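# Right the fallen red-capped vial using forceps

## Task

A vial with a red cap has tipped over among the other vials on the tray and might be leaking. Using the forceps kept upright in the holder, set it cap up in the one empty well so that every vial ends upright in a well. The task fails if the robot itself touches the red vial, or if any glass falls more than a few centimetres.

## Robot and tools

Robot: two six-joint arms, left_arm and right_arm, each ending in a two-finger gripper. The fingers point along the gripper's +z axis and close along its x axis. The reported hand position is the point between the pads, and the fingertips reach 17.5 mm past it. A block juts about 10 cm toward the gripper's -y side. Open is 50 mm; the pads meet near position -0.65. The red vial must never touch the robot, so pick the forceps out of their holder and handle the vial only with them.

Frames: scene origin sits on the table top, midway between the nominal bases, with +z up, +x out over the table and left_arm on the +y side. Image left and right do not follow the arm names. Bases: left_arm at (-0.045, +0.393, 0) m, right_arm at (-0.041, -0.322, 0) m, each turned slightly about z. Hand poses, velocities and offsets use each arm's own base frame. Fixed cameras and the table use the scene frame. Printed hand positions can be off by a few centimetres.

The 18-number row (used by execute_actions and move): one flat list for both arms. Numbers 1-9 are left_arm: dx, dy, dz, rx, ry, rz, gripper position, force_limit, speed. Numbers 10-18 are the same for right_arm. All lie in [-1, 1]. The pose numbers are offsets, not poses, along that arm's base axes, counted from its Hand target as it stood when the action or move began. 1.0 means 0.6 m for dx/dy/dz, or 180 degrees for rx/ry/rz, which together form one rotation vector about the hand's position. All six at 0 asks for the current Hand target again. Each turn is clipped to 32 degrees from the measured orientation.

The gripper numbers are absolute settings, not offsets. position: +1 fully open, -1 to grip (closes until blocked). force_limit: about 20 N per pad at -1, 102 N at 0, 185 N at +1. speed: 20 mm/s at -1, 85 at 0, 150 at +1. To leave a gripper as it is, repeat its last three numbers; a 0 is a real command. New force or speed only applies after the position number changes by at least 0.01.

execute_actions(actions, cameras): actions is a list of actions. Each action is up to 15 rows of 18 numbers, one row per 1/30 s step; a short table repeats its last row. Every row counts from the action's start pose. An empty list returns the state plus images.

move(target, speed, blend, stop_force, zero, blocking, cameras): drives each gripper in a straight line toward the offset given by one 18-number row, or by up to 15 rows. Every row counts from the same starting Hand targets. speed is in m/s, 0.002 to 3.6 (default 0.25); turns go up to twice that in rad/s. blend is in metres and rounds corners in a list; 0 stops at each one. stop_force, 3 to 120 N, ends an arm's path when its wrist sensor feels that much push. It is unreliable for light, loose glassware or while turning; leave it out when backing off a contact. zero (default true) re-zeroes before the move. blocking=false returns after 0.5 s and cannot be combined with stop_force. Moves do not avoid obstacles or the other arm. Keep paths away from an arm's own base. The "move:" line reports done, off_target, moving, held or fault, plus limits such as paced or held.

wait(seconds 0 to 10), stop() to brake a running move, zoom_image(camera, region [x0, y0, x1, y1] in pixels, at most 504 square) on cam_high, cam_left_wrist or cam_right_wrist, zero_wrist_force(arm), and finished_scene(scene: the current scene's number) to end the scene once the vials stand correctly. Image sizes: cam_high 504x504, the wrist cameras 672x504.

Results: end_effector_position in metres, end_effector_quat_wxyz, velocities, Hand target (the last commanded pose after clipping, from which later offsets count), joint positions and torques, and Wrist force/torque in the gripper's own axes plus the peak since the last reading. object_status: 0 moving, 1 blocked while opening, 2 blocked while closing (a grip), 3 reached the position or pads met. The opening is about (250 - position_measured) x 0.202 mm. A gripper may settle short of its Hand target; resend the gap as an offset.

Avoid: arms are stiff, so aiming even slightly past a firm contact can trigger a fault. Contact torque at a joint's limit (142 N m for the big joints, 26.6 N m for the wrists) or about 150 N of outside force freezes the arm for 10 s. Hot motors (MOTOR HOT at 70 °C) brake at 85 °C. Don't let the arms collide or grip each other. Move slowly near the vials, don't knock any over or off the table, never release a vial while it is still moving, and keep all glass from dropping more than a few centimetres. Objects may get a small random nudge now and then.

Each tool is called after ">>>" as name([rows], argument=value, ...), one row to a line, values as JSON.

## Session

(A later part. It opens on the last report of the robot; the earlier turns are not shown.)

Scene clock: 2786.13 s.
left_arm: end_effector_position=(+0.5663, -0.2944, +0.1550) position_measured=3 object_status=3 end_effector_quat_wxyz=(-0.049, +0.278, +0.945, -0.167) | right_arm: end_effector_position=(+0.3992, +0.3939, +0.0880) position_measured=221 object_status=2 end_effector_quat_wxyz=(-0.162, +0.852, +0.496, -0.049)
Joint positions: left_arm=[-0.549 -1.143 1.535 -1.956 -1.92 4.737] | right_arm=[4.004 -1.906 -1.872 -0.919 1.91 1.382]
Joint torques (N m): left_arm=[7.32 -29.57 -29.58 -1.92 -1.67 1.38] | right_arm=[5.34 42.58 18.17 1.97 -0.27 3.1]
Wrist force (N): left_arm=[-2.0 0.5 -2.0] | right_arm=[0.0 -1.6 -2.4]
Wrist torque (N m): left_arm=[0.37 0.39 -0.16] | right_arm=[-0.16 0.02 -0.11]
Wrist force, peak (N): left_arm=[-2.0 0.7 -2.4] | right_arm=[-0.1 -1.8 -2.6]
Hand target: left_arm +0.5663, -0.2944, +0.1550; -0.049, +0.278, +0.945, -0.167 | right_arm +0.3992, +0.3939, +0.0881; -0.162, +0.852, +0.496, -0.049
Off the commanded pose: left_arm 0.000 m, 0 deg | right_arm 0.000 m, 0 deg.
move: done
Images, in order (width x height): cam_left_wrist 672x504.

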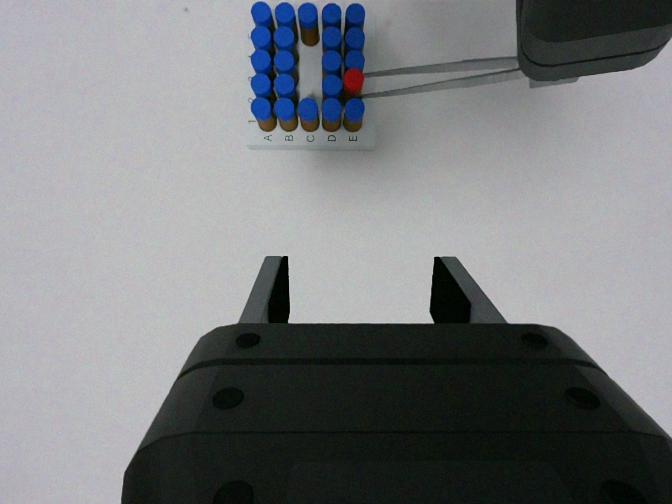

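>>> move([
  [0,0,0,0,0,0,1,1,1, 0,0,0.00333,0,0,0,-1,-1,-1],
  [0,0,0,0,0,0,1,1,1, -0.00201,0.00118,0.00333,0,0,0,-1,-1,-1],
  [0,0,0,0,0,0,1,1,1, -0.00176,0.00161,0.00333,0,0,0,-1,-1,-1],
  [0,0,0,0,0,0,1,1,1, 0.00025,0.00043,0.00333,0,0,0,-1,-1,-1],
  [0,0,0,0,0,0,1,1,1, 0.00051,0.00086,0.00333,0,0,0,-1,-1,-1],
  [0,0,0,0,0,0,1,1,1, -0.0015,0.00204,0.00333,0,0,0,-1,-1,-1],
  [0,0,0,0,0,0,1,1,1, -0.00084,0.00088,0.00333,0,0,0,-1,-1,-1],
], speed=0.003, stop_force=3, cameras=["cam_left_wrist"])

>>> zoom_image(camera="cam_left_wrist", region=[335, 40, 380, 110])

Scene clock: 2820.63 s.
left_arm: end_effector_position=(+0.5663, -0.2944, +0.1550) position_measured=3 object_status=3 end_effector_quat_wxyz=(-0.049, +0.278, +0.945, -0.167) | right_arm: end_effector_position=(+0.3987, +0.3944, +0.0901) position_measured=221 object_status=2 end_effector_quat_wxyz=(-0.162, +0.852, +0.496, -0.049)
Joint positions: left_arm=[-0.549 -1.143 1.535 -1.956 -1.92 4.737] | right_arm=[4.006 -1.903 -1.87 -0.924 1.91 1.384]
Joint torques (N m): left_arm=[7.11 -30.46 -29.19 -1.99 -1.66 1.36] | right_arm=[-9.67 42.61 10.75 2.01 2.25 -1.5]
Wrist force (N): left_arm=[-1.9 0.6 -2.1] | right_arm=[0.1 -1.6 -2.3]
Wrist torque (N m): left_arm=[0.39 0.37 -0.16] | right_arm=[-0.18 0.00 -0.03]
Wrist force, peak (N): left_arm=[-2.3 0.6 -2.2] | right_arm=[0.2 -1.8 -2.6]
Hand target: left_arm +0.5663, -0.2944, +0.1550; -0.049, +0.278, +0.945, -0.167 | right_arm +0.3987, +0.3944, +0.0901; -0.162, +0.852, +0.496, -0.049
Off the commanded pose: left_arm 0.000 m, 0 deg | right_arm 0.000 m, 0 deg.
move: done
Images, in order (width x height): cam_left_wrist 672x504.

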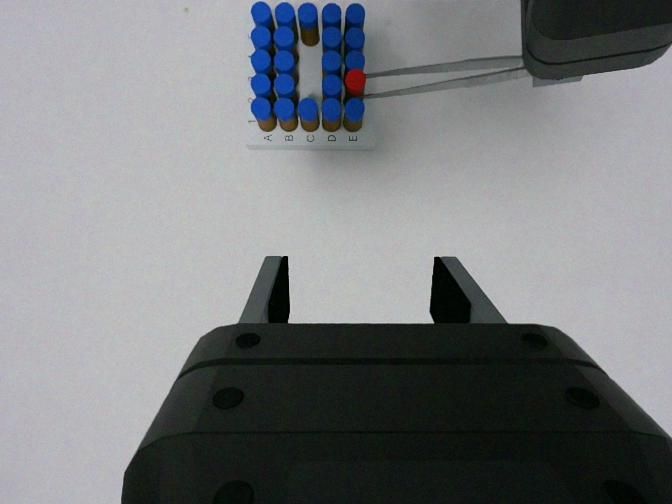

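Scaled by 7.200 from the camera's 672x504 image, which has a finer 960x720 frame.

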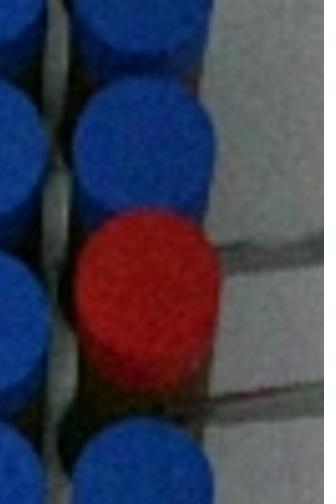

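>>> zoom_image(camera="cam_left_wrist", region=[338, 70, 370, 136])

Scaled by 7.636 from the camera's 672x504 image, which has a finer 960x720 frame.

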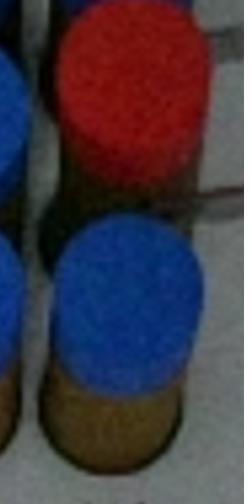

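>>> move(target=[0,0,0,0,0,0,1,1,1, 0,0,0.0400,0,0,0,-1,-1,-1], speed=0.03, cameras=["cam_left_wrist"])

>>> zoom_image(camera="cam_left_wrist", region=[335, 25, 380, 95])

>>> zoom_image(camera="cam_left_wrist", region=[338, 70, 370, 136])

Scene clock: 2842.27 s.
left_arm: end_effector_position=(+0.5663, -0.2944, +0.1550) position_measured=3 object_status=3 end_effector_quat_wxyz=(-0.049, +0.278, +0.945, -0.167) | right_arm: end_effector_position=(+0.3987, +0.3945, +0.1143) position_measured=221 object_status=2 end_effector_quat_wxyz=(-0.162, +0.852, +0.496, -0.048) end_effector_velocity=(+0.001, +0.001, +0.000) end_effector_angular_velocity=(+0.002, -0.002, -0.002)
Joint positions: left_arm=[-0.549 -1.143 1.535 -1.956 -1.92 4.737] | right_arm=[4.006 -1.87 -1.842 -0.984 1.91 1.384]
Joint velocities: left_arm=[within noise] | right_arm=[-0.001 -0.002 0 0.005 0 0.001]
Joint torques (N m): left_arm=[6.31 -30.13 -29.36 -2 -1.63 1.26] | right_arm=[-8.54 31.57 11.68 4.51 2.32 2.7]
Wrist force (N): left_arm=[-2.1 0.6 -2.3] | right_arm=[0.0 -1.6 -1.9]
Wrist torque (N m): left_arm=[0.39 0.40 -0.16] | right_arm=[-0.17 0.02 -0.02]
Wrist force, peak (N): left_arm=[-2.1 0.6 -2.5] | right_arm=[0.0 -1.6 -2.6]
Hand target: left_arm +0.5663, -0.2944, +0.1550; -0.049, +0.278, +0.945, -0.167 | right_arm +0.3987, +0.3944, +0.1141; -0.162, +0.852, +0.496, -0.049
Off the commanded pose: left_arm 0.000 m, 0 deg | right_arm 0.000 m, 0 deg.
move: done
Images, in order (width x height): cam_left_wrist 672x504.

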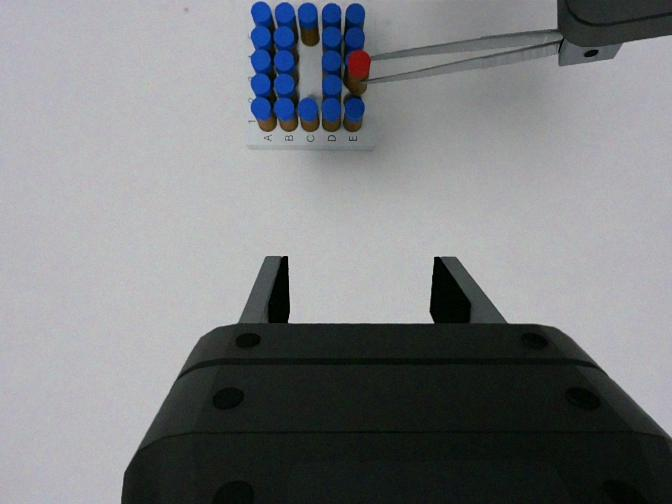

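Scaled by 7.200 from the camera's 672x504 image, which has a finer 960x720 frame.

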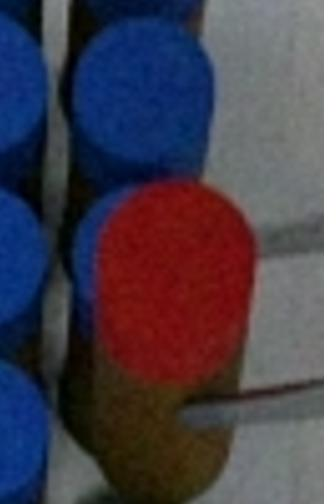

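Scaled by 7.636 from the camera's 672x504 image, which has a finer 960x720 frame.

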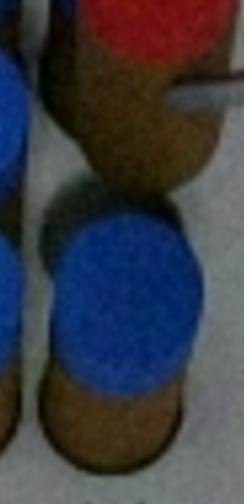

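>>> zoom_image(camera="cam_left_wrist", region=[245, 90, 370, 155])

>>> zoom_image(camera="cam_left_wrist", region=[340, 85, 375, 145])

Scaled by 4.032 from the camera's 672x504 image, which has a finer 960x720 frame.

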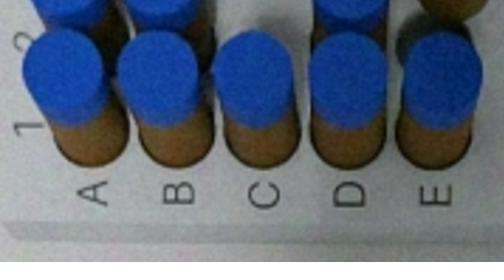

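Scaled by 8.400 from the camera's 672x504 image, which has a finer 960x720 frame.

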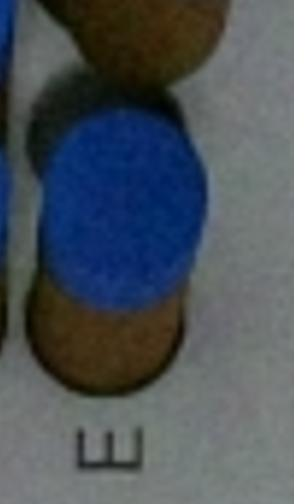

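>>> move(target=[0,0,0,0,0,0,1,1,1, -0.0055,-0.00585,-0.0055,0.01066,-0.01913,0,-1,-1,-1], speed=0.03, cameras=["cam_left_wrist"])

>>> zoom_image(camera="cam_left_wrist", region=[335, 25, 380, 95])

>>> zoom_image(camera="cam_left_wrist", region=[340, 60, 375, 120])

Scene clock: 2882.30 s.
left_arm: end_effector_position=(+0.5663, -0.2944, +0.1550) position_measured=3 object_status=3 end_effector_quat_wxyz=(-0.049, +0.278, +0.945, -0.167) | right_arm: end_effector_position=(+0.3953, +0.3908, +0.1107) position_measured=221 object_status=2 end_effector_quat_wxyz=(-0.161, +0.850, +0.501, -0.015)
Joint positions: left_arm=[-0.549 -1.143 1.535 -1.956 -1.92 4.737] | right_arm=[4.017 -1.837 -1.914 -0.877 1.885 1.394]
Joint torques (N m): left_arm=[6.07 -31.53 -28.52 -1.84 -1.66 1.34] | right_arm=[0.17 27.99 32.96 2.44 2.22 2.51]
Wrist force (N): left_arm=[-2.1 0.6 -2.2] | right_arm=[-0.2 -1.9 -1.8]
Wrist torque (N m): left_arm=[0.39 0.40 -0.16] | right_arm=[-0.19 0.04 -0.12]
Wrist force, peak (N): left_arm=[-2.0 0.6 -2.6] | right_arm=[0.1 -1.9 -2.2]
Hand target: left_arm +0.5663, -0.2944, +0.1550; -0.049, +0.278, +0.945, -0.167 | right_arm +0.3954, +0.3909, +0.1108; -0.161, +0.850, +0.501, -0.015
Off the commanded pose: left_arm 0.000 m, 0 deg | right_arm 0.000 m, 0 deg.
move: done
Images, in order (width x height): cam_left_wrist 672x504.

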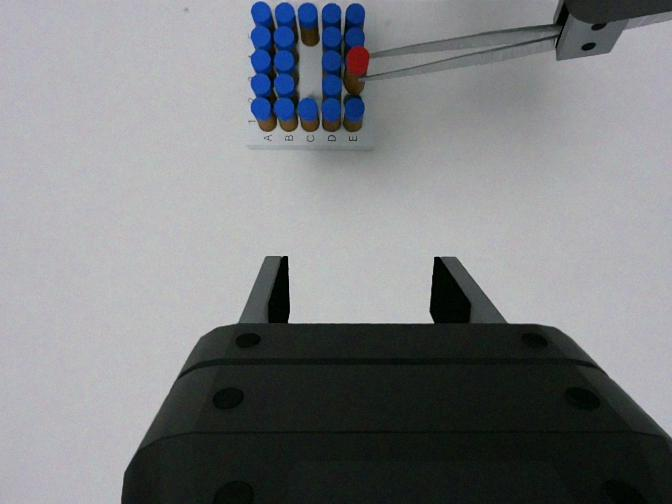

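Scaled by 7.200 from the camera's 672x504 image, which has a finer 960x720 frame.

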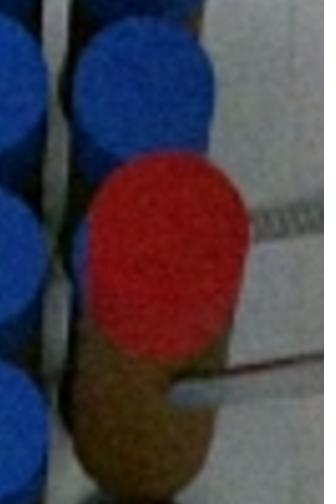

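Scaled by 8.400 from the camera's 672x504 image, which has a finer 960x720 frame.

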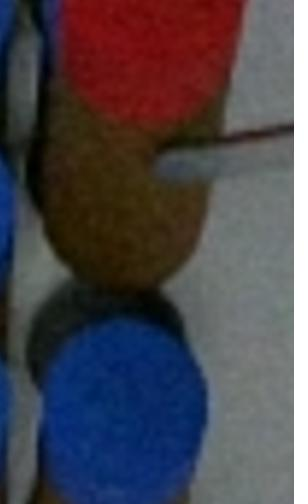

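>>> move(target=[0,0,0,0,0,0,1,1,1, 0.00013,0.00022,-0.0350,0,0,0,-1,-1,-1], speed=0.015, stop_force=4, cameras=["cam_left_wrist"])

>>> zoom_image(camera="cam_left_wrist", region=[335, 40, 380, 110])

Scene clock: 2892.50 s.
left_arm: end_effector_position=(+0.5663, -0.2944, +0.1550) position_measured=3 object_status=3 end_effector_quat_wxyz=(-0.049, +0.278, +0.945, -0.167) | right_arm: end_effector_position=(+0.3955, +0.3910, +0.0898) position_measured=221 object_status=2 end_effector_quat_wxyz=(-0.161, +0.850, +0.501, -0.015)
Joint positions: left_arm=[-0.549 -1.143 1.535 -1.956 -1.92 4.737] | right_arm=[4.017 -1.869 -1.937 -0.823 1.885 1.394]
Joint torques (N m): left_arm=[6.05 -31.19 -28.24 -1.87 -1.68 1.36] | right_arm=[5.48 42.42 31.29 2.11 1.64 3.25]
Wrist force (N): left_arm=[-2.1 0.6 -2.2] | right_arm=[0.0 -2.1 -2.3]
Wrist torque (N m): left_arm=[0.39 0.40 -0.16] | right_arm=[-0.24 0.00 -0.15]
Wrist force, peak (N): left_arm=[-2.3 0.7 -2.3] | right_arm=[0.1 -2.2 -2.4]
Hand target: left_arm +0.5663, -0.2944, +0.1550; -0.049, +0.278, +0.945, -0.167 | right_arm +0.3955, +0.3910, +0.0898; -0.161, +0.850, +0.501, -0.015
Off the commanded pose: left_arm 0.000 m, 0 deg | right_arm 0.000 m, 0 deg.
move: done
Images, in order (width x height): cam_left_wrist 672x504.

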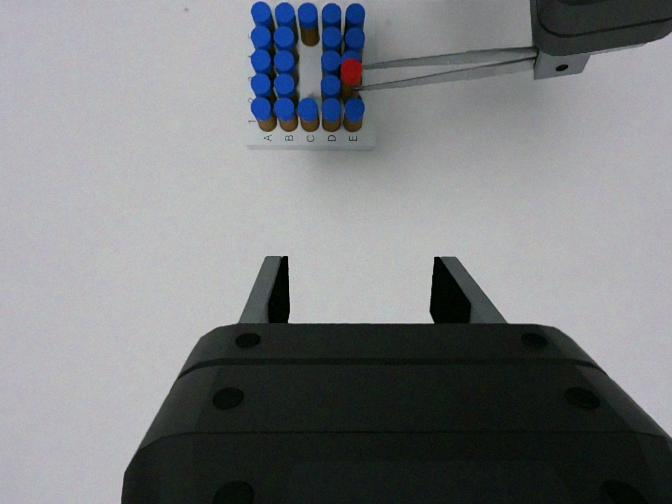

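Scaled by 7.200 from the camera's 672x504 image, which has a finer 960x720 frame.

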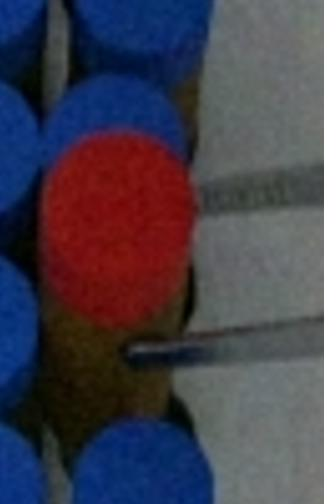

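>>> zoom_image(camera="cam_left_wrist", region=[338, 50, 378, 110])

>>> zoom_image(camera="cam_left_wrist", region=[300, 0, 400, 140])

Scaled by 8.400 from the camera's 672x504 image, which has a finer 960x720 frame.

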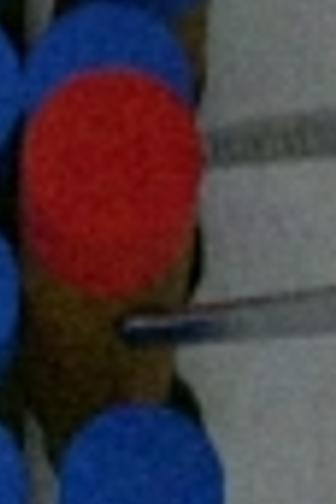

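Scaled by 3.600 from the camera's 672x504 image, which has a finer 960x720 frame.

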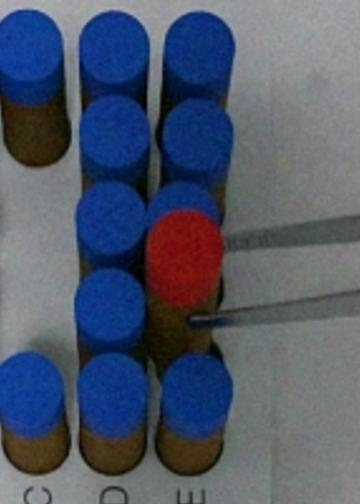

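>>> zoom_image(camera="cam_left_wrist", region=[345, 40, 445, 110])

>>> zoom_image(camera="cam_left_wrist", region=[440, 20, 600, 110])

Scaled by 5.040 from the camera's 672x504 image, which has a finer 960x720 frame.

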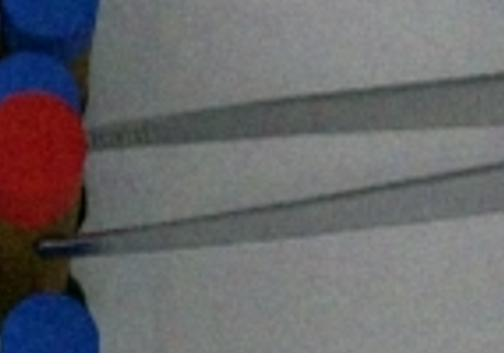

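Scaled by 3.150 from the camera's 672x504 image, which has a finer 960x720 frame.

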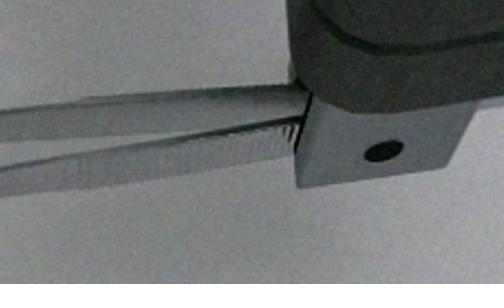

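>>> execute_actions(actions=[], cameras=["cam_high","cam_left_wrist"])

>>> zoom_image(camera="cam_high", region=[236, 268, 276, 308])

Scene clock: 2964.50 s.
left_arm: end_effector_position=(+0.5663, -0.2944, +0.1550) position_measured=3 object_status=3 end_effector_quat_wxyz=(-0.049, +0.278, +0.945, -0.167) | right_arm: end_effector_position=(+0.3955, +0.3910, +0.0898) position_measured=221 object_status=2 end_effector_quat_wxyz=(-0.161, +0.850, +0.501, -0.015)
Joint positions: left_arm=[-0.549 -1.143 1.535 -1.956 -1.92 4.737] | right_arm=[4.017 -1.869 -1.937 -0.823 1.885 1.394]
Joint velocities: within noise
Joint torques (N m): left_arm=[6.22 -32.88 -28.04 -1.96 -1.71 1.47] | right_arm=[5.5 42.44 31.2 2.39 0.27 3.32]
Wrist force (N): left_arm=[-2.1 0.5 -2.1] | right_arm=[0.0 -1.9 -2.1]
Wrist torque (N m): left_arm=[0.37 0.41 -0.16] | right_arm=[-0.20 0.01 -0.14]
Wrist force, peak (N): left_arm=[-2.2 0.6 -2.4] | right_arm=[-0.1 -2.1 -2.4]
Hand target: left_arm +0.5663, -0.2944, +0.1550; -0.049, +0.278, +0.945, -0.167 | right_arm +0.3955, +0.3910, +0.0898; -0.161, +0.850, +0.501, -0.015
Tool commands: left_gripper/position=+1.0 left_gripper/force_limit=+1.0 left_gripper/speed=+1.0 right_gripper/position=-1.0 right_gripper/force_limit=-1.0 right_gripper/speed=-1.0
Off the commanded pose: left_arm 0.000 m, 0 deg | right_arm 0.000 m, 0 deg.
Images, in order (width x height): cam_high 504x504, cam_left_wrist 672x504.

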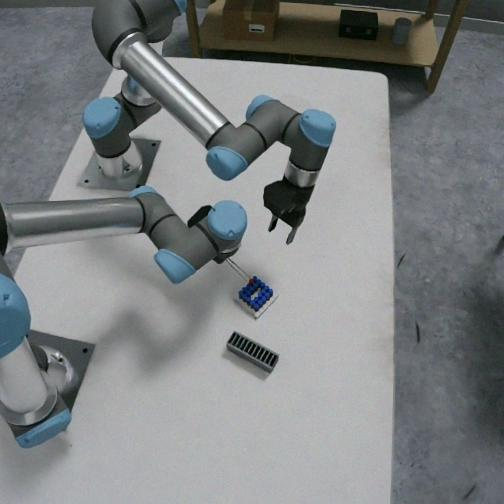

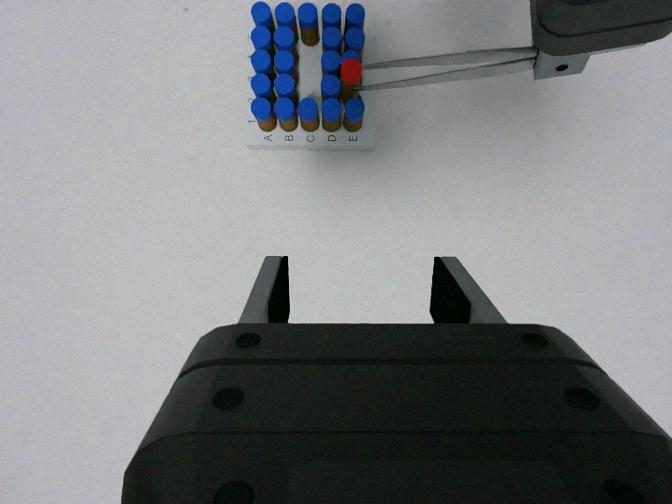

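Scaled by 12.600 from the camera's 504x504 image, which has a finer 720x720 frame.

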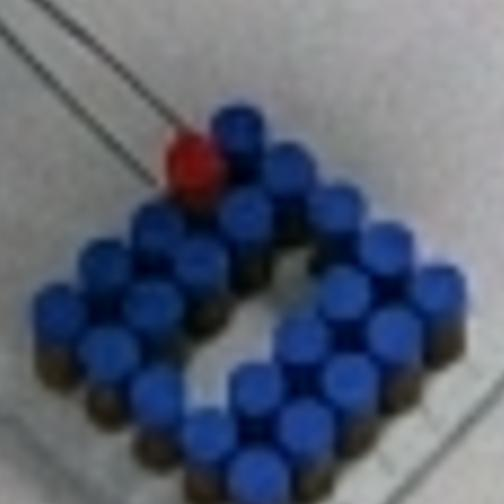

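>>> move(target=[0,0,0,0,0,0,1,1,1, 0,0,0.0100,0,0,0,-1,-1,-1], speed=0.01, cameras=[])

>>> wait(seconds=0.1, cameras=["cam_high","cam_left_wrist"])

>>> zoom_image(camera="cam_left_wrist", region=[335, 40, 380, 110])

>>> zoom_image(camera="cam_high", region=[236, 268, 276, 308])

Scene clock: 2990.27 s.
left_arm: end_effector_position=(+0.5663, -0.2944, +0.1550) position_measured=3 object_status=3 end_effector_quat_wxyz=(-0.049, +0.278, +0.945, -0.167) | right_arm: end_effector_position=(+0.3955, +0.3910, +0.0959) position_measured=221 object_status=2 end_effector_quat_wxyz=(-0.161, +0.850, +0.501, -0.015)
Joint positions: left_arm=[-0.549 -1.143 1.535 -1.956 -1.92 4.737] | right_arm=[4.017 -1.859 -1.931 -0.839 1.885 1.394]
Joint torques (N m): left_arm=[6.24 -32.82 -28 -1.9 -1.68 1.39] | right_arm=[5.22 33.96 27.91 3.96 -0.19 3.35]
Wrist force (N): left_arm=[-2.0 0.6 -2.3] | right_arm=[-0.2 -1.9 -1.8]
Wrist torque (N m): left_arm=[0.39 0.38 -0.16] | right_arm=[-0.20 0.03 -0.12]
Wrist force, peak (N): left_arm=[-2.1 0.5 -2.5] | right_arm=[0.1 -2.2 -2.3]
Hand target: left_arm +0.5663, -0.2944, +0.1550; -0.049, +0.278, +0.945, -0.167 | right_arm +0.3955, +0.3910, +0.0958; -0.161, +0.850, +0.501, -0.015
Off the commanded pose: left_arm 0.000 m, 0 deg | right_arm 0.000 m, 0 deg.
move: done
No camera images: "cameras" was empty.

Scene clock: 2990.37 s.
left_arm: end_effector_position=(+0.5663, -0.2944, +0.1550) position_measured=3 object_status=3 end_effector_quat_wxyz=(-0.049, +0.278, +0.945, -0.167) | right_arm: end_effector_position=(+0.3955, +0.3910, +0.0959) position_measured=221 object_status=2 end_effector_quat_wxyz=(-0.161, +0.850, +0.501, -0.015)
Joint positions: left_arm=[-0.549 -1.143 1.535 -1.956 -1.92 4.737] | right_arm=[4.017 -1.859 -1.931 -0.838 1.885 1.394]
Joint torques (N m): left_arm=[5.63 -31.94 -27.33 -2 -1.78 1.28] | right_arm=[5.89 31.22 24.75 4.69 -0.12 3.16]
Wrist force (N): left_arm=[-2.1 0.5 -2.3] | right_arm=[-0.1 -1.8 -2.0]
Wrist torque (N m): left_arm=[0.37 0.40 -0.16] | right_arm=[-0.19 0.01 -0.13]
Wrist force, peak (N): left_arm=[-2.1 0.5 -2.3] | right_arm=[-0.1 -2.0 -1.9]
Hand target: left_arm +0.5663, -0.2944, +0.1550; -0.049, +0.278, +0.945, -0.167 | right_arm +0.3955, +0.3910, +0.0958; -0.161, +0.850, +0.501, -0.015
Tool commands: left_gripper/position=+1.0 left_gripper/force_limit=+1.0 left_gripper/speed=+1.0 right_gripper/position=-1.0 right_gripper/force_limit=-1.0 right_gripper/speed=-1.0
Off the commanded pose: left_arm 0.000 m, 0 deg | right_arm 0.000 m, 0 deg.
wait: 0.10 s; no rest
Images, in order (width x height): cam_high 504x504, cam_left_wrist 672x504.

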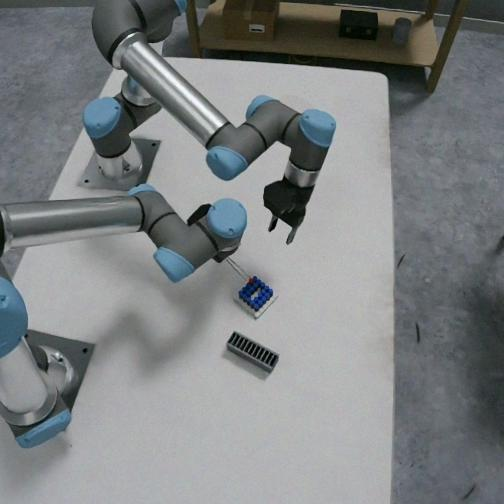

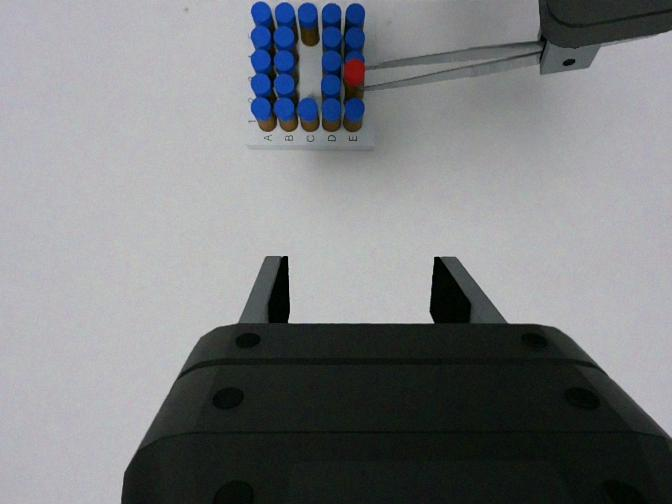

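Scaled by 7.200 from the camera's 672x504 image, which has a finer 960x720 frame.

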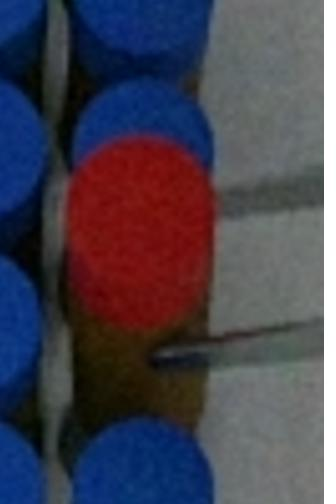

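Scaled by 12.600 from the camera's 504x504 image, which has a finer 720x720 frame.

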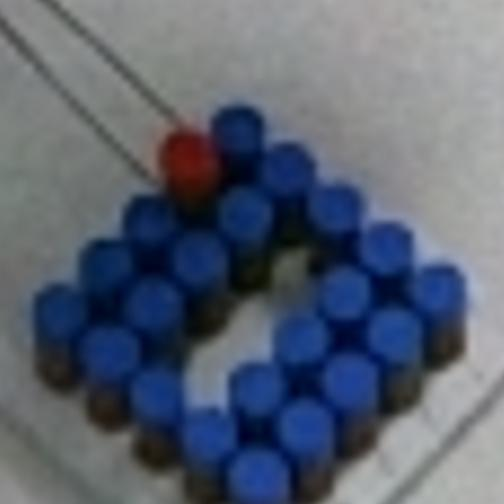

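>>> move(target=[0,0,0,0,0,0,1,1,1, 0,0,0.0050,0,0,0,-1,-1,-1], speed=0.01, cameras=["cam_left_wrist"])

>>> zoom_image(camera="cam_left_wrist", region=[335, 40, 380, 110])

Scene clock: 3011.90 s.
left_arm: end_effector_position=(+0.5663, -0.2944, +0.1550) position_measured=3 object_status=3 end_effector_quat_wxyz=(-0.049, +0.278, +0.945, -0.167) | right_arm: end_effector_position=(+0.3955, +0.3910, +0.0988) position_measured=221 object_status=2 end_effector_quat_wxyz=(-0.161, +0.850, +0.501, -0.015)
Joint positions: left_arm=[-0.549 -1.143 1.535 -1.956 -1.92 4.737] | right_arm=[4.017 -1.855 -1.927 -0.846 1.885 1.394]
Joint torques (N m): left_arm=[5.95 -33.05 -28 -1.92 -1.66 1.34] | right_arm=[5.05 37.27 29.84 3.35 0.05 1.92]
Wrist force (N): left_arm=[-1.9 0.7 -2.2] | right_arm=[-0.3 -1.9 -1.5]
Wrist torque (N m): left_arm=[0.39 0.37 -0.16] | right_arm=[-0.21 0.04 -0.12]
Wrist force, peak (N): left_arm=[-2.1 0.7 -2.4] | right_arm=[-0.3 -2.0 -2.0]
Hand target: left_arm +0.5663, -0.2944, +0.1550; -0.049, +0.278, +0.945, -0.167 | right_arm +0.3955, +0.3910, +0.0988; -0.161, +0.850, +0.501, -0.015
Off the commanded pose: left_arm 0.000 m, 0 deg | right_arm 0.000 m, 0 deg.
move: done
Images, in order (width x height): cam_left_wrist 672x504.

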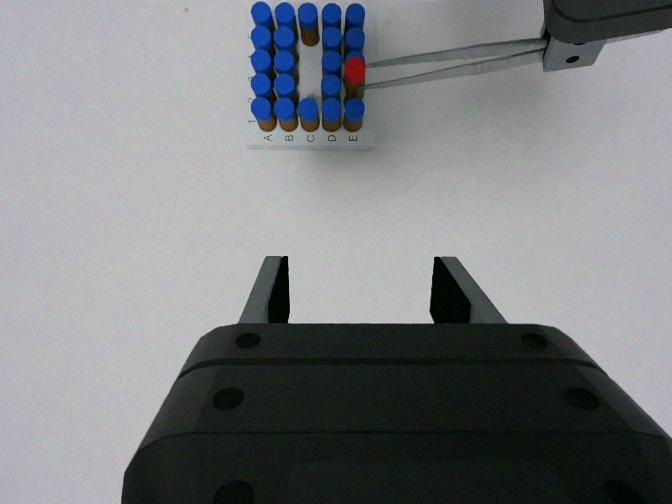

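Scaled by 7.200 from the camera's 672x504 image, which has a finer 960x720 frame.

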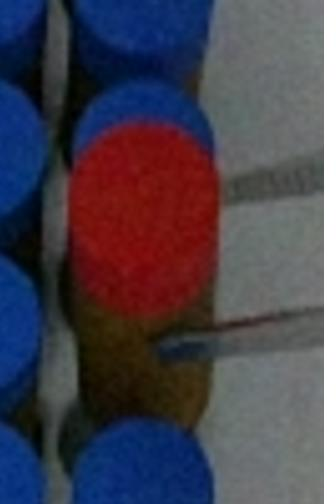

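>>> move(target=[0,0,0,0,0,0,1,1,1, 0,0,0.0200,0,0,0,-1,-1,-1], speed=0.02, cameras=["cam_left_wrist"])

>>> zoom_image(camera="cam_left_wrist", region=[335, 25, 380, 95])

Scene clock: 3040.83 s.
left_arm: end_effector_position=(+0.5663, -0.2944, +0.1550) position_measured=3 object_status=3 end_effector_quat_wxyz=(-0.049, +0.278, +0.945, -0.167) | right_arm: end_effector_position=(+0.3955, +0.3911, +0.1110) position_measured=221 object_status=2 end_effector_quat_wxyz=(-0.161, +0.850, +0.501, -0.015)
Joint positions: left_arm=[-0.549 -1.143 1.535 -1.956 -1.92 4.737] | right_arm=[4.017 -1.837 -1.913 -0.878 1.885 1.394]
Joint torques (N m): left_arm=[5.3 -33.39 -26.79 -1.96 -1.72 1.38] | right_arm=[4.72 28.09 20.11 5.25 -0.12 1.02]
Wrist force (N): left_arm=[-2.0 0.4 -2.4] | right_arm=[-0.3 -2.1 -1.8]
Wrist torque (N m): left_arm=[0.36 0.39 -0.16] | right_arm=[-0.24 0.04 -0.13]
Wrist force, peak (N): left_arm=[-2.2 0.7 -2.4] | right_arm=[-0.1 -2.4 -2.2]
Hand target: left_arm +0.5663, -0.2944, +0.1550; -0.049, +0.278, +0.945, -0.167 | right_arm +0.3955, +0.3910, +0.1108; -0.161, +0.850, +0.501, -0.015
Off the commanded pose: left_arm 0.000 m, 0 deg | right_arm 0.000 m, 0 deg.
move: done
Images, in order (width x height): cam_left_wrist 672x504.

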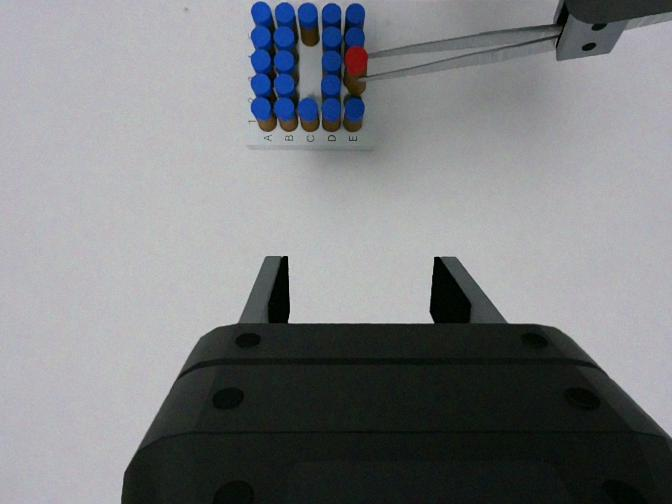

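Scaled by 7.200 from the camera's 672x504 image, which has a finer 960x720 frame.

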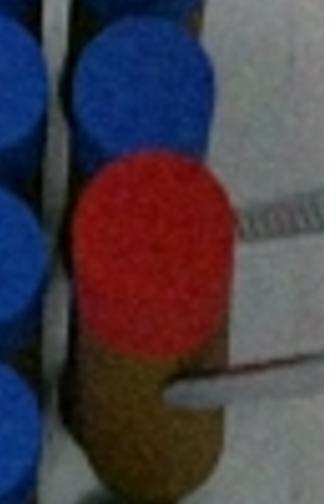

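>>> move(target=[-0.1185,0.0727,-0.0422,-0.2622,0.0767,0.1718,1,1,1, 0,0,0,0,0,0,-1,-1,-1], speed=0.15, cameras=["cam_high","cam_left_wrist"])

Scene clock: 3114.10 s.
left_arm: end_effector_position=(+0.4952, -0.2507, +0.1295) position_measured=3 object_status=3 end_effector_quat_wxyz=(+0.001, -0.001, +0.826, -0.563) | right_arm: end_effector_position=(+0.3955, +0.3910, +0.1108) position_measured=221 object_status=2 end_effector_quat_wxyz=(-0.161, +0.850, +0.501, -0.015)
Joint positions: left_arm=[-0.292 -1 2.132 -3.342 -2.669 4.019] | right_arm=[4.017 -1.837 -1.914 -0.878 1.885 1.394]
Joint torques (N m): left_arm=[-8.81 -45.38 -20.92 -4.11 -2.13 -0.55] | right_arm=[3.82 28.05 9.45 4.73 0.02 -1.6]
Wrist force (N): left_arm=[-1.8 -1.3 -2.2] | right_arm=[-0.1 -2.2 -1.8]
Wrist torque (N m): left_arm=[-0.07 0.34 -0.21] | right_arm=[-0.24 0.02 -0.13]
Wrist force, peak (N): left_arm=[-2.6 0.1 -2.6] | right_arm=[-0.3 -2.3 -1.9]
Hand target: left_arm +0.4952, -0.2507, +0.1296; +0.001, -0.001, +0.826, -0.563 | right_arm +0.3955, +0.3910, +0.1108; -0.161, +0.850, +0.501, -0.015
Off the commanded pose: left_arm 0.000 m, 0 deg | right_arm 0.000 m, 0 deg.
move: done
Images, in order (width x height): cam_high 504x504, cam_left_wrist 672x504.

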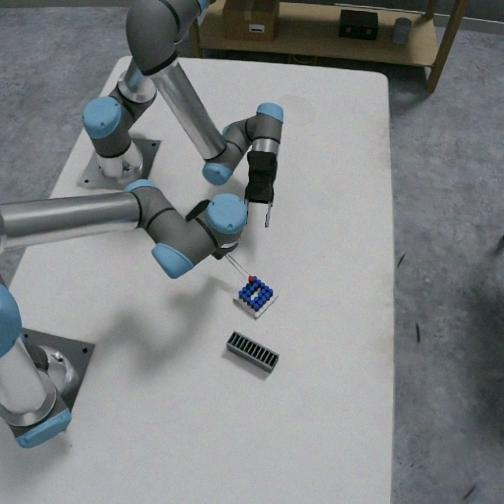

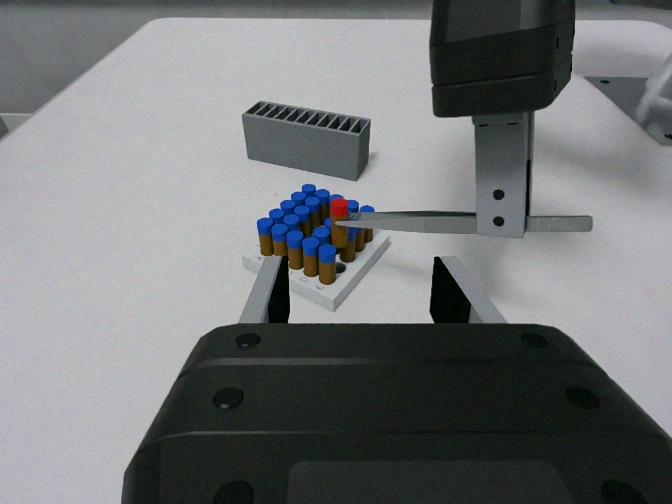

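>>> zoom_image(camera="cam_left_wrist", region=[290, 180, 400, 300])

>>> zoom_image(camera="cam_left_wrist", region=[320, 180, 620, 260])

Scaled by 4.200 from the camera's 672x504 image, which has a finer 960x720 frame.

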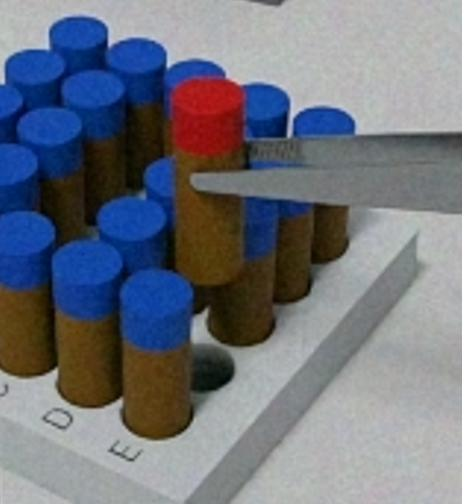

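Scaled by 1.680 from the camera's 672x504 image, which has a finer 960x720 frame.

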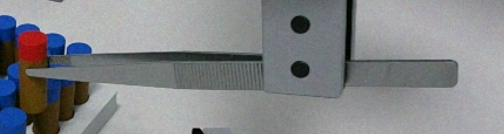

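>>> move([
  [0,0,0,0,0,0,1,1,1, 0,0,0.0100,0,0,0,-1,-1,-1],
  [0,0,0,0,0,0,1,1,1, 0.00099,0.00953,0.0035,-0.0187,-0.00552,0,-1,-1,-1],
], speed=0.03, cameras=["cam_left_wrist"])

>>> zoom_image(camera="cam_left_wrist", region=[300, 180, 380, 300])

Scene clock: 3189.27 s.
left_arm: end_effector_position=(+0.4952, -0.2508, +0.1296) position_measured=3 object_status=3 end_effector_quat_wxyz=(+0.001, -0.001, +0.826, -0.563) | right_arm: end_effector_position=(+0.3961, +0.3968, +0.1129) position_measured=221 object_status=2 end_effector_quat_wxyz=(-0.131, +0.855, +0.502, -0.022)
Joint positions: left_arm=[-0.292 -1 2.132 -3.342 -2.669 4.018] | right_arm=[4.047 -1.844 -1.876 -0.935 1.832 1.421]
Joint torques (N m): left_arm=[-5.08 -45 -20.51 -2.23 -2.99 1.37] | right_arm=[-5.74 38.7 17.25 4.58 2.33 0.9]
Wrist force (N): left_arm=[-1.8 -1.1 -2.4] | right_arm=[-0.2 -2.0 -2.3]
Wrist torque (N m): left_arm=[-0.03 0.33 -0.20] | right_arm=[-0.19 0.04 -0.14]
Wrist force, peak (N): left_arm=[-2.0 -1.3 -2.4] | right_arm=[-0.2 -2.2 -2.3]
Hand target: left_arm +0.4952, -0.2507, +0.1296; +0.001, -0.001, +0.826, -0.563 | right_arm +0.3960, +0.3967, +0.1129; -0.132, +0.855, +0.502, -0.022
Off the commanded pose: left_arm 0.000 m, 0 deg | right_arm 0.000 m, 0 deg.
move: done
Images, in order (width x height): cam_left_wrist 672x504.

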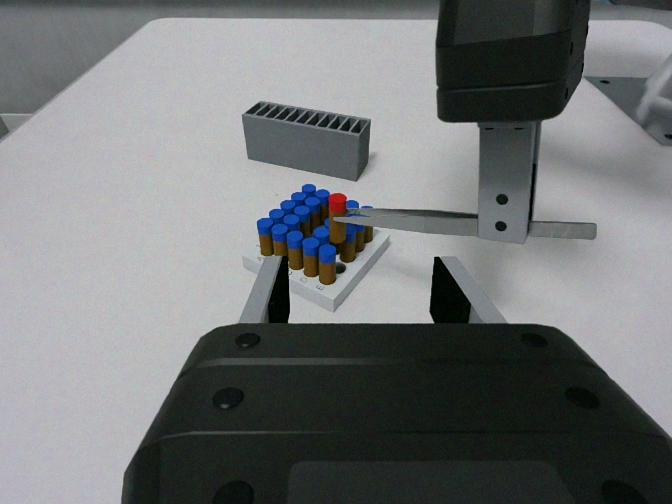

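Scaled by 4.200 from the camera's 672x504 image, which has a finer 960x720 frame.

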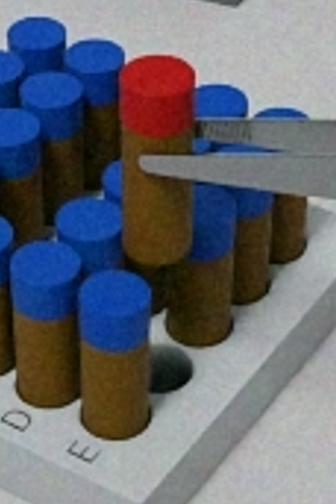

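>>> move(target=[0.1185,-0.0728,0.0423,0.2622,-0.0767,-0.1718,1,1,1, 0,0,0,0,0,0,-1,-1,-1], speed=0.2, cameras=["cam_left_wrist"])

>>> zoom_image(camera="cam_left_wrist", region=[335, 25, 380, 95])

>>> zoom_image(camera="cam_left_wrist", region=[335, 75, 380, 145])

Scene clock: 3205.37 s.
left_arm: end_effector_position=(+0.5663, -0.2945, +0.1549) position_measured=3 object_status=3 end_effector_quat_wxyz=(-0.049, +0.278, +0.945, -0.167) | right_arm: end_effector_position=(+0.3960, +0.3967, +0.1129) position_measured=221 object_status=2 end_effector_quat_wxyz=(-0.132, +0.855, +0.502, -0.022)
Joint positions: left_arm=[-0.549 -1.142 1.535 -1.956 -1.92 4.737] | right_arm=[4.046 -1.844 -1.877 -0.935 1.832 1.421]
Joint torques (N m): left_arm=[7.01 -50.72 -17.48 -3.1 -0.53 -1.42] | right_arm=[-9.22 43.15 9.58 4.9 2.59 -2.31]
Wrist force (N): left_arm=[-2.0 0.6 -2.2] | right_arm=[0.0 -2.3 -2.0]
Wrist torque (N m): left_arm=[0.37 0.39 -0.19] | right_arm=[-0.24 0.02 -0.14]
Wrist force, peak (N): left_arm=[-2.8 0.1 -2.4] | right_arm=[-0.1 -2.4 -2.3]
Hand target: left_arm +0.5663, -0.2944, +0.1550; -0.049, +0.278, +0.945, -0.167 | right_arm +0.3960, +0.3967, +0.1129; -0.132, +0.855, +0.502, -0.022
Off the commanded pose: left_arm 0.000 m, 0 deg | right_arm 0.000 m, 0 deg.
move: done
Images, in order (width x height): cam_left_wrist 672x504.

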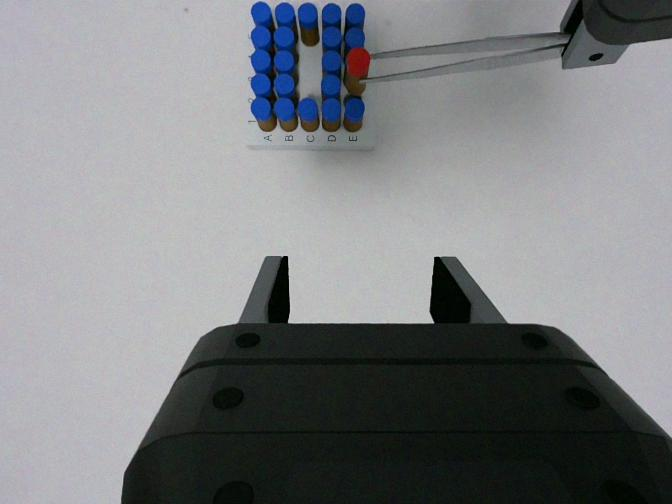

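Scaled by 7.200 from the camera's 672x504 image, which has a finer 960x720 frame.

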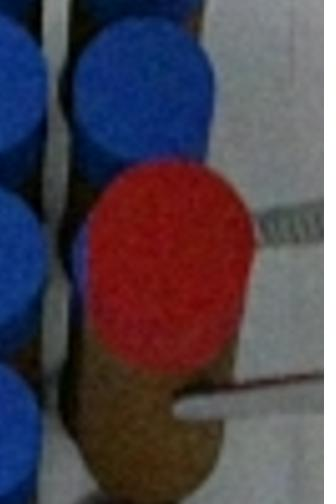

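Scaled by 7.200 from the camera's 672x504 image, which has a finer 960x720 frame.

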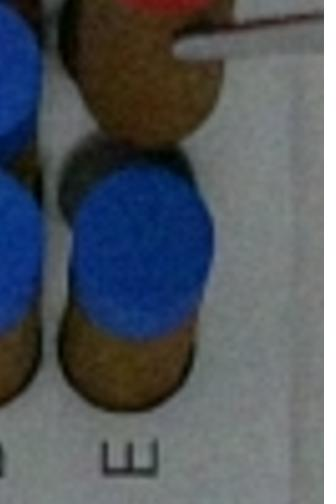

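>>> move([
  [0,0,0,0,0,0,1,1,1, 0,-0.00232,0,0,0,0,-1,-1,-1],
  [0,0,0,0,0,0,1,1,1, 0,-0.00232,-0.0250,0,0,0,-1,-1,-1],
], speed=0.015, stop_force=4, cameras=["cam_left_wrist"])

>>> zoom_image(camera="cam_left_wrist", region=[335, 40, 380, 110])

Scene clock: 3266.67 s.
left_arm: end_effector_position=(+0.5663, -0.2944, +0.1550) position_measured=3 object_status=3 end_effector_quat_wxyz=(-0.049, +0.278, +0.945, -0.167) | right_arm: end_effector_position=(+0.3960, +0.3954, +0.0979) position_measured=221 object_status=2 end_effector_quat_wxyz=(-0.132, +0.855, +0.502, -0.022)
Joint positions: left_arm=[-0.549 -1.143 1.535 -1.956 -1.92 4.737] | right_arm=[4.045 -1.863 -1.897 -0.896 1.833 1.419]
Joint torques (N m): left_arm=[8.08 -50.48 -29.53 -3.57 0.25 -1.32] | right_arm=[4.08 42.55 31.35 2.15 1.14 3.33]
Wrist force (N): left_arm=[-1.9 0.6 -2.1] | right_arm=[-0.2 -2.1 -2.2]
Wrist torque (N m): left_arm=[0.39 0.38 -0.19] | right_arm=[-0.22 0.03 -0.07]
Wrist force, peak (N): left_arm=[-2.2 0.7 -2.3] | right_arm=[-0.2 -2.2 -3.0]
Hand target: left_arm +0.5663, -0.2944, +0.1550; -0.049, +0.278, +0.945, -0.167 | right_arm +0.3960, +0.3954, +0.0979; -0.132, +0.855, +0.502, -0.022
Off the commanded pose: left_arm 0.000 m, 0 deg | right_arm 0.000 m, 0 deg.
move: done
Images, in order (width x height): cam_left_wrist 672x504.

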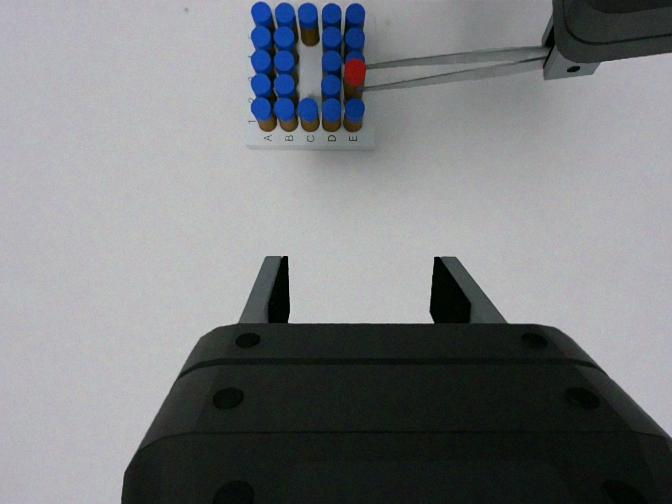

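Scaled by 7.200 from the camera's 672x504 image, which has a finer 960x720 frame.

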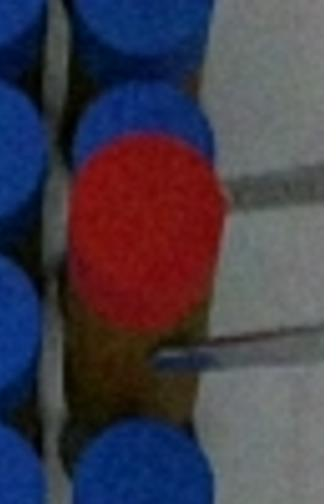

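>>> move(target=[-0.1185,0.0728,-0.0423,-0.2622,0.0767,0.1718,1,1,1, 0,0,0,0,0,0,-1,-1,-1], speed=0.2, cameras=["cam_left_wrist"])

>>> zoom_image(camera="cam_left_wrist", region=[305, 190, 375, 300])

Scene clock: 3279.37 s.
left_arm: end_effector_position=(+0.4952, -0.2507, +0.1295) position_measured=3 object_status=3 end_effector_quat_wxyz=(+0.001, -0.001, +0.826, -0.563) | right_arm: end_effector_position=(+0.3960, +0.3954, +0.0979) position_measured=221 object_status=2 end_effector_quat_wxyz=(-0.132, +0.855, +0.502, -0.022)
Joint positions: left_arm=[-0.292 -1 2.132 -3.342 -2.669 4.019] | right_arm=[4.045 -1.863 -1.897 -0.896 1.833 1.419]
Joint torques (N m): left_arm=[-7.93 -45.06 -20.87 -4.3 -2.79 -0.99] | right_arm=[5.07 42.19 32.3 2.6 -0.21 3.24]
Wrist force (N): left_arm=[-2.0 -1.2 -2.1] | right_arm=[-0.2 -2.2 -2.1]
Wrist torque (N m): left_arm=[-0.03 0.37 -0.21] | right_arm=[-0.23 0.04 -0.07]
Wrist force, peak (N): left_arm=[-2.9 -0.3 -2.3] | right_arm=[-0.4 -2.2 -2.3]
Hand target: left_arm +0.4952, -0.2507, +0.1296; +0.001, -0.001, +0.826, -0.563 | right_arm +0.3960, +0.3954, +0.0979; -0.132, +0.855, +0.502, -0.022
Off the commanded pose: left_arm 0.000 m, 0 deg | right_arm 0.000 m, 0 deg.
move: done
Images, in order (width x height): cam_left_wrist 672x504.

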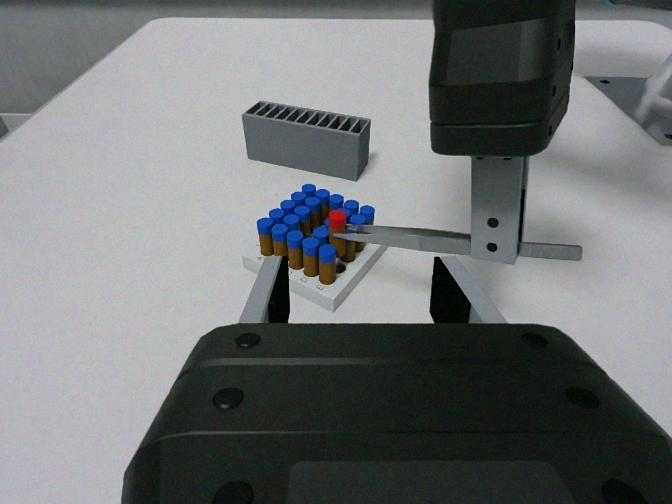

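Scaled by 4.582 from the camera's 672x504 image, which has a finer 960x720 frame.

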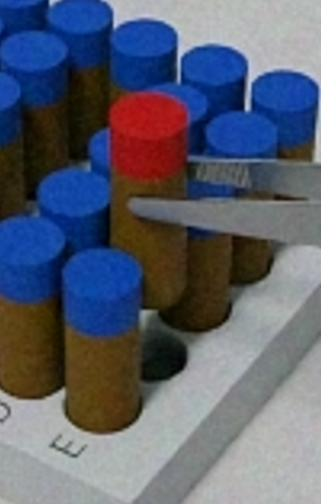

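>>> move(target=[0,0,0,0,0,0,1,1,1, -0.00049,0.00493,-0.00295,-0.01098,-0.00117,0,-1,-1,-1], speed=0.02, cameras=["cam_left_wrist"])

>>> zoom_image(camera="cam_left_wrist", region=[305, 190, 375, 300])

Scene clock: 3310.47 s.
left_arm: end_effector_position=(+0.4952, -0.2508, +0.1296) position_measured=3 object_status=3 end_effector_quat_wxyz=(+0.001, -0.001, +0.826, -0.563) | right_arm: end_effector_position=(+0.3958, +0.3984, +0.0961) position_measured=221 object_status=2 end_effector_quat_wxyz=(-0.116, +0.857, +0.502, -0.029)
Joint positions: left_arm=[-0.292 -1 2.132 -3.342 -2.669 4.018] | right_arm=[4.06 -1.873 -1.876 -0.929 1.808 1.434]
Joint torques (N m): left_arm=[-5.98 -44.93 -20.37 -1.93 -3.34 1.35] | right_arm=[-3.25 36.87 20.1 4.6 1.99 1.71]
Wrist force (N): left_arm=[-1.9 -1.1 -2.4] | right_arm=[-0.2 -1.9 -2.2]
Wrist torque (N m): left_arm=[-0.02 0.34 -0.20] | right_arm=[-0.19 0.04 -0.15]
Wrist force, peak (N): left_arm=[-2.0 -1.1 -2.6] | right_arm=[-0.2 -2.0 -2.6]
Hand target: left_arm +0.4952, -0.2507, +0.1296; +0.001, -0.001, +0.826, -0.563 | right_arm +0.3958, +0.3983, +0.0961; -0.116, +0.857, +0.502, -0.029
Off the commanded pose: left_arm 0.000 m, 0 deg | right_arm 0.000 m, 0 deg.
move: done
Images, in order (width x height): cam_left_wrist 672x504.

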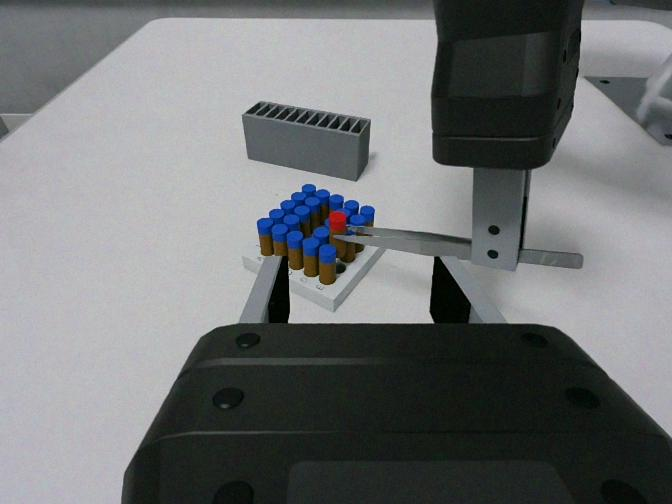

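Scaled by 4.582 from the camera's 672x504 image, which has a finer 960x720 frame.

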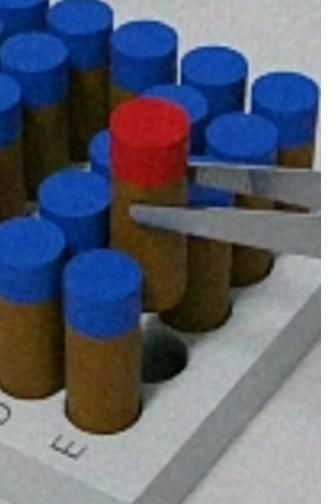

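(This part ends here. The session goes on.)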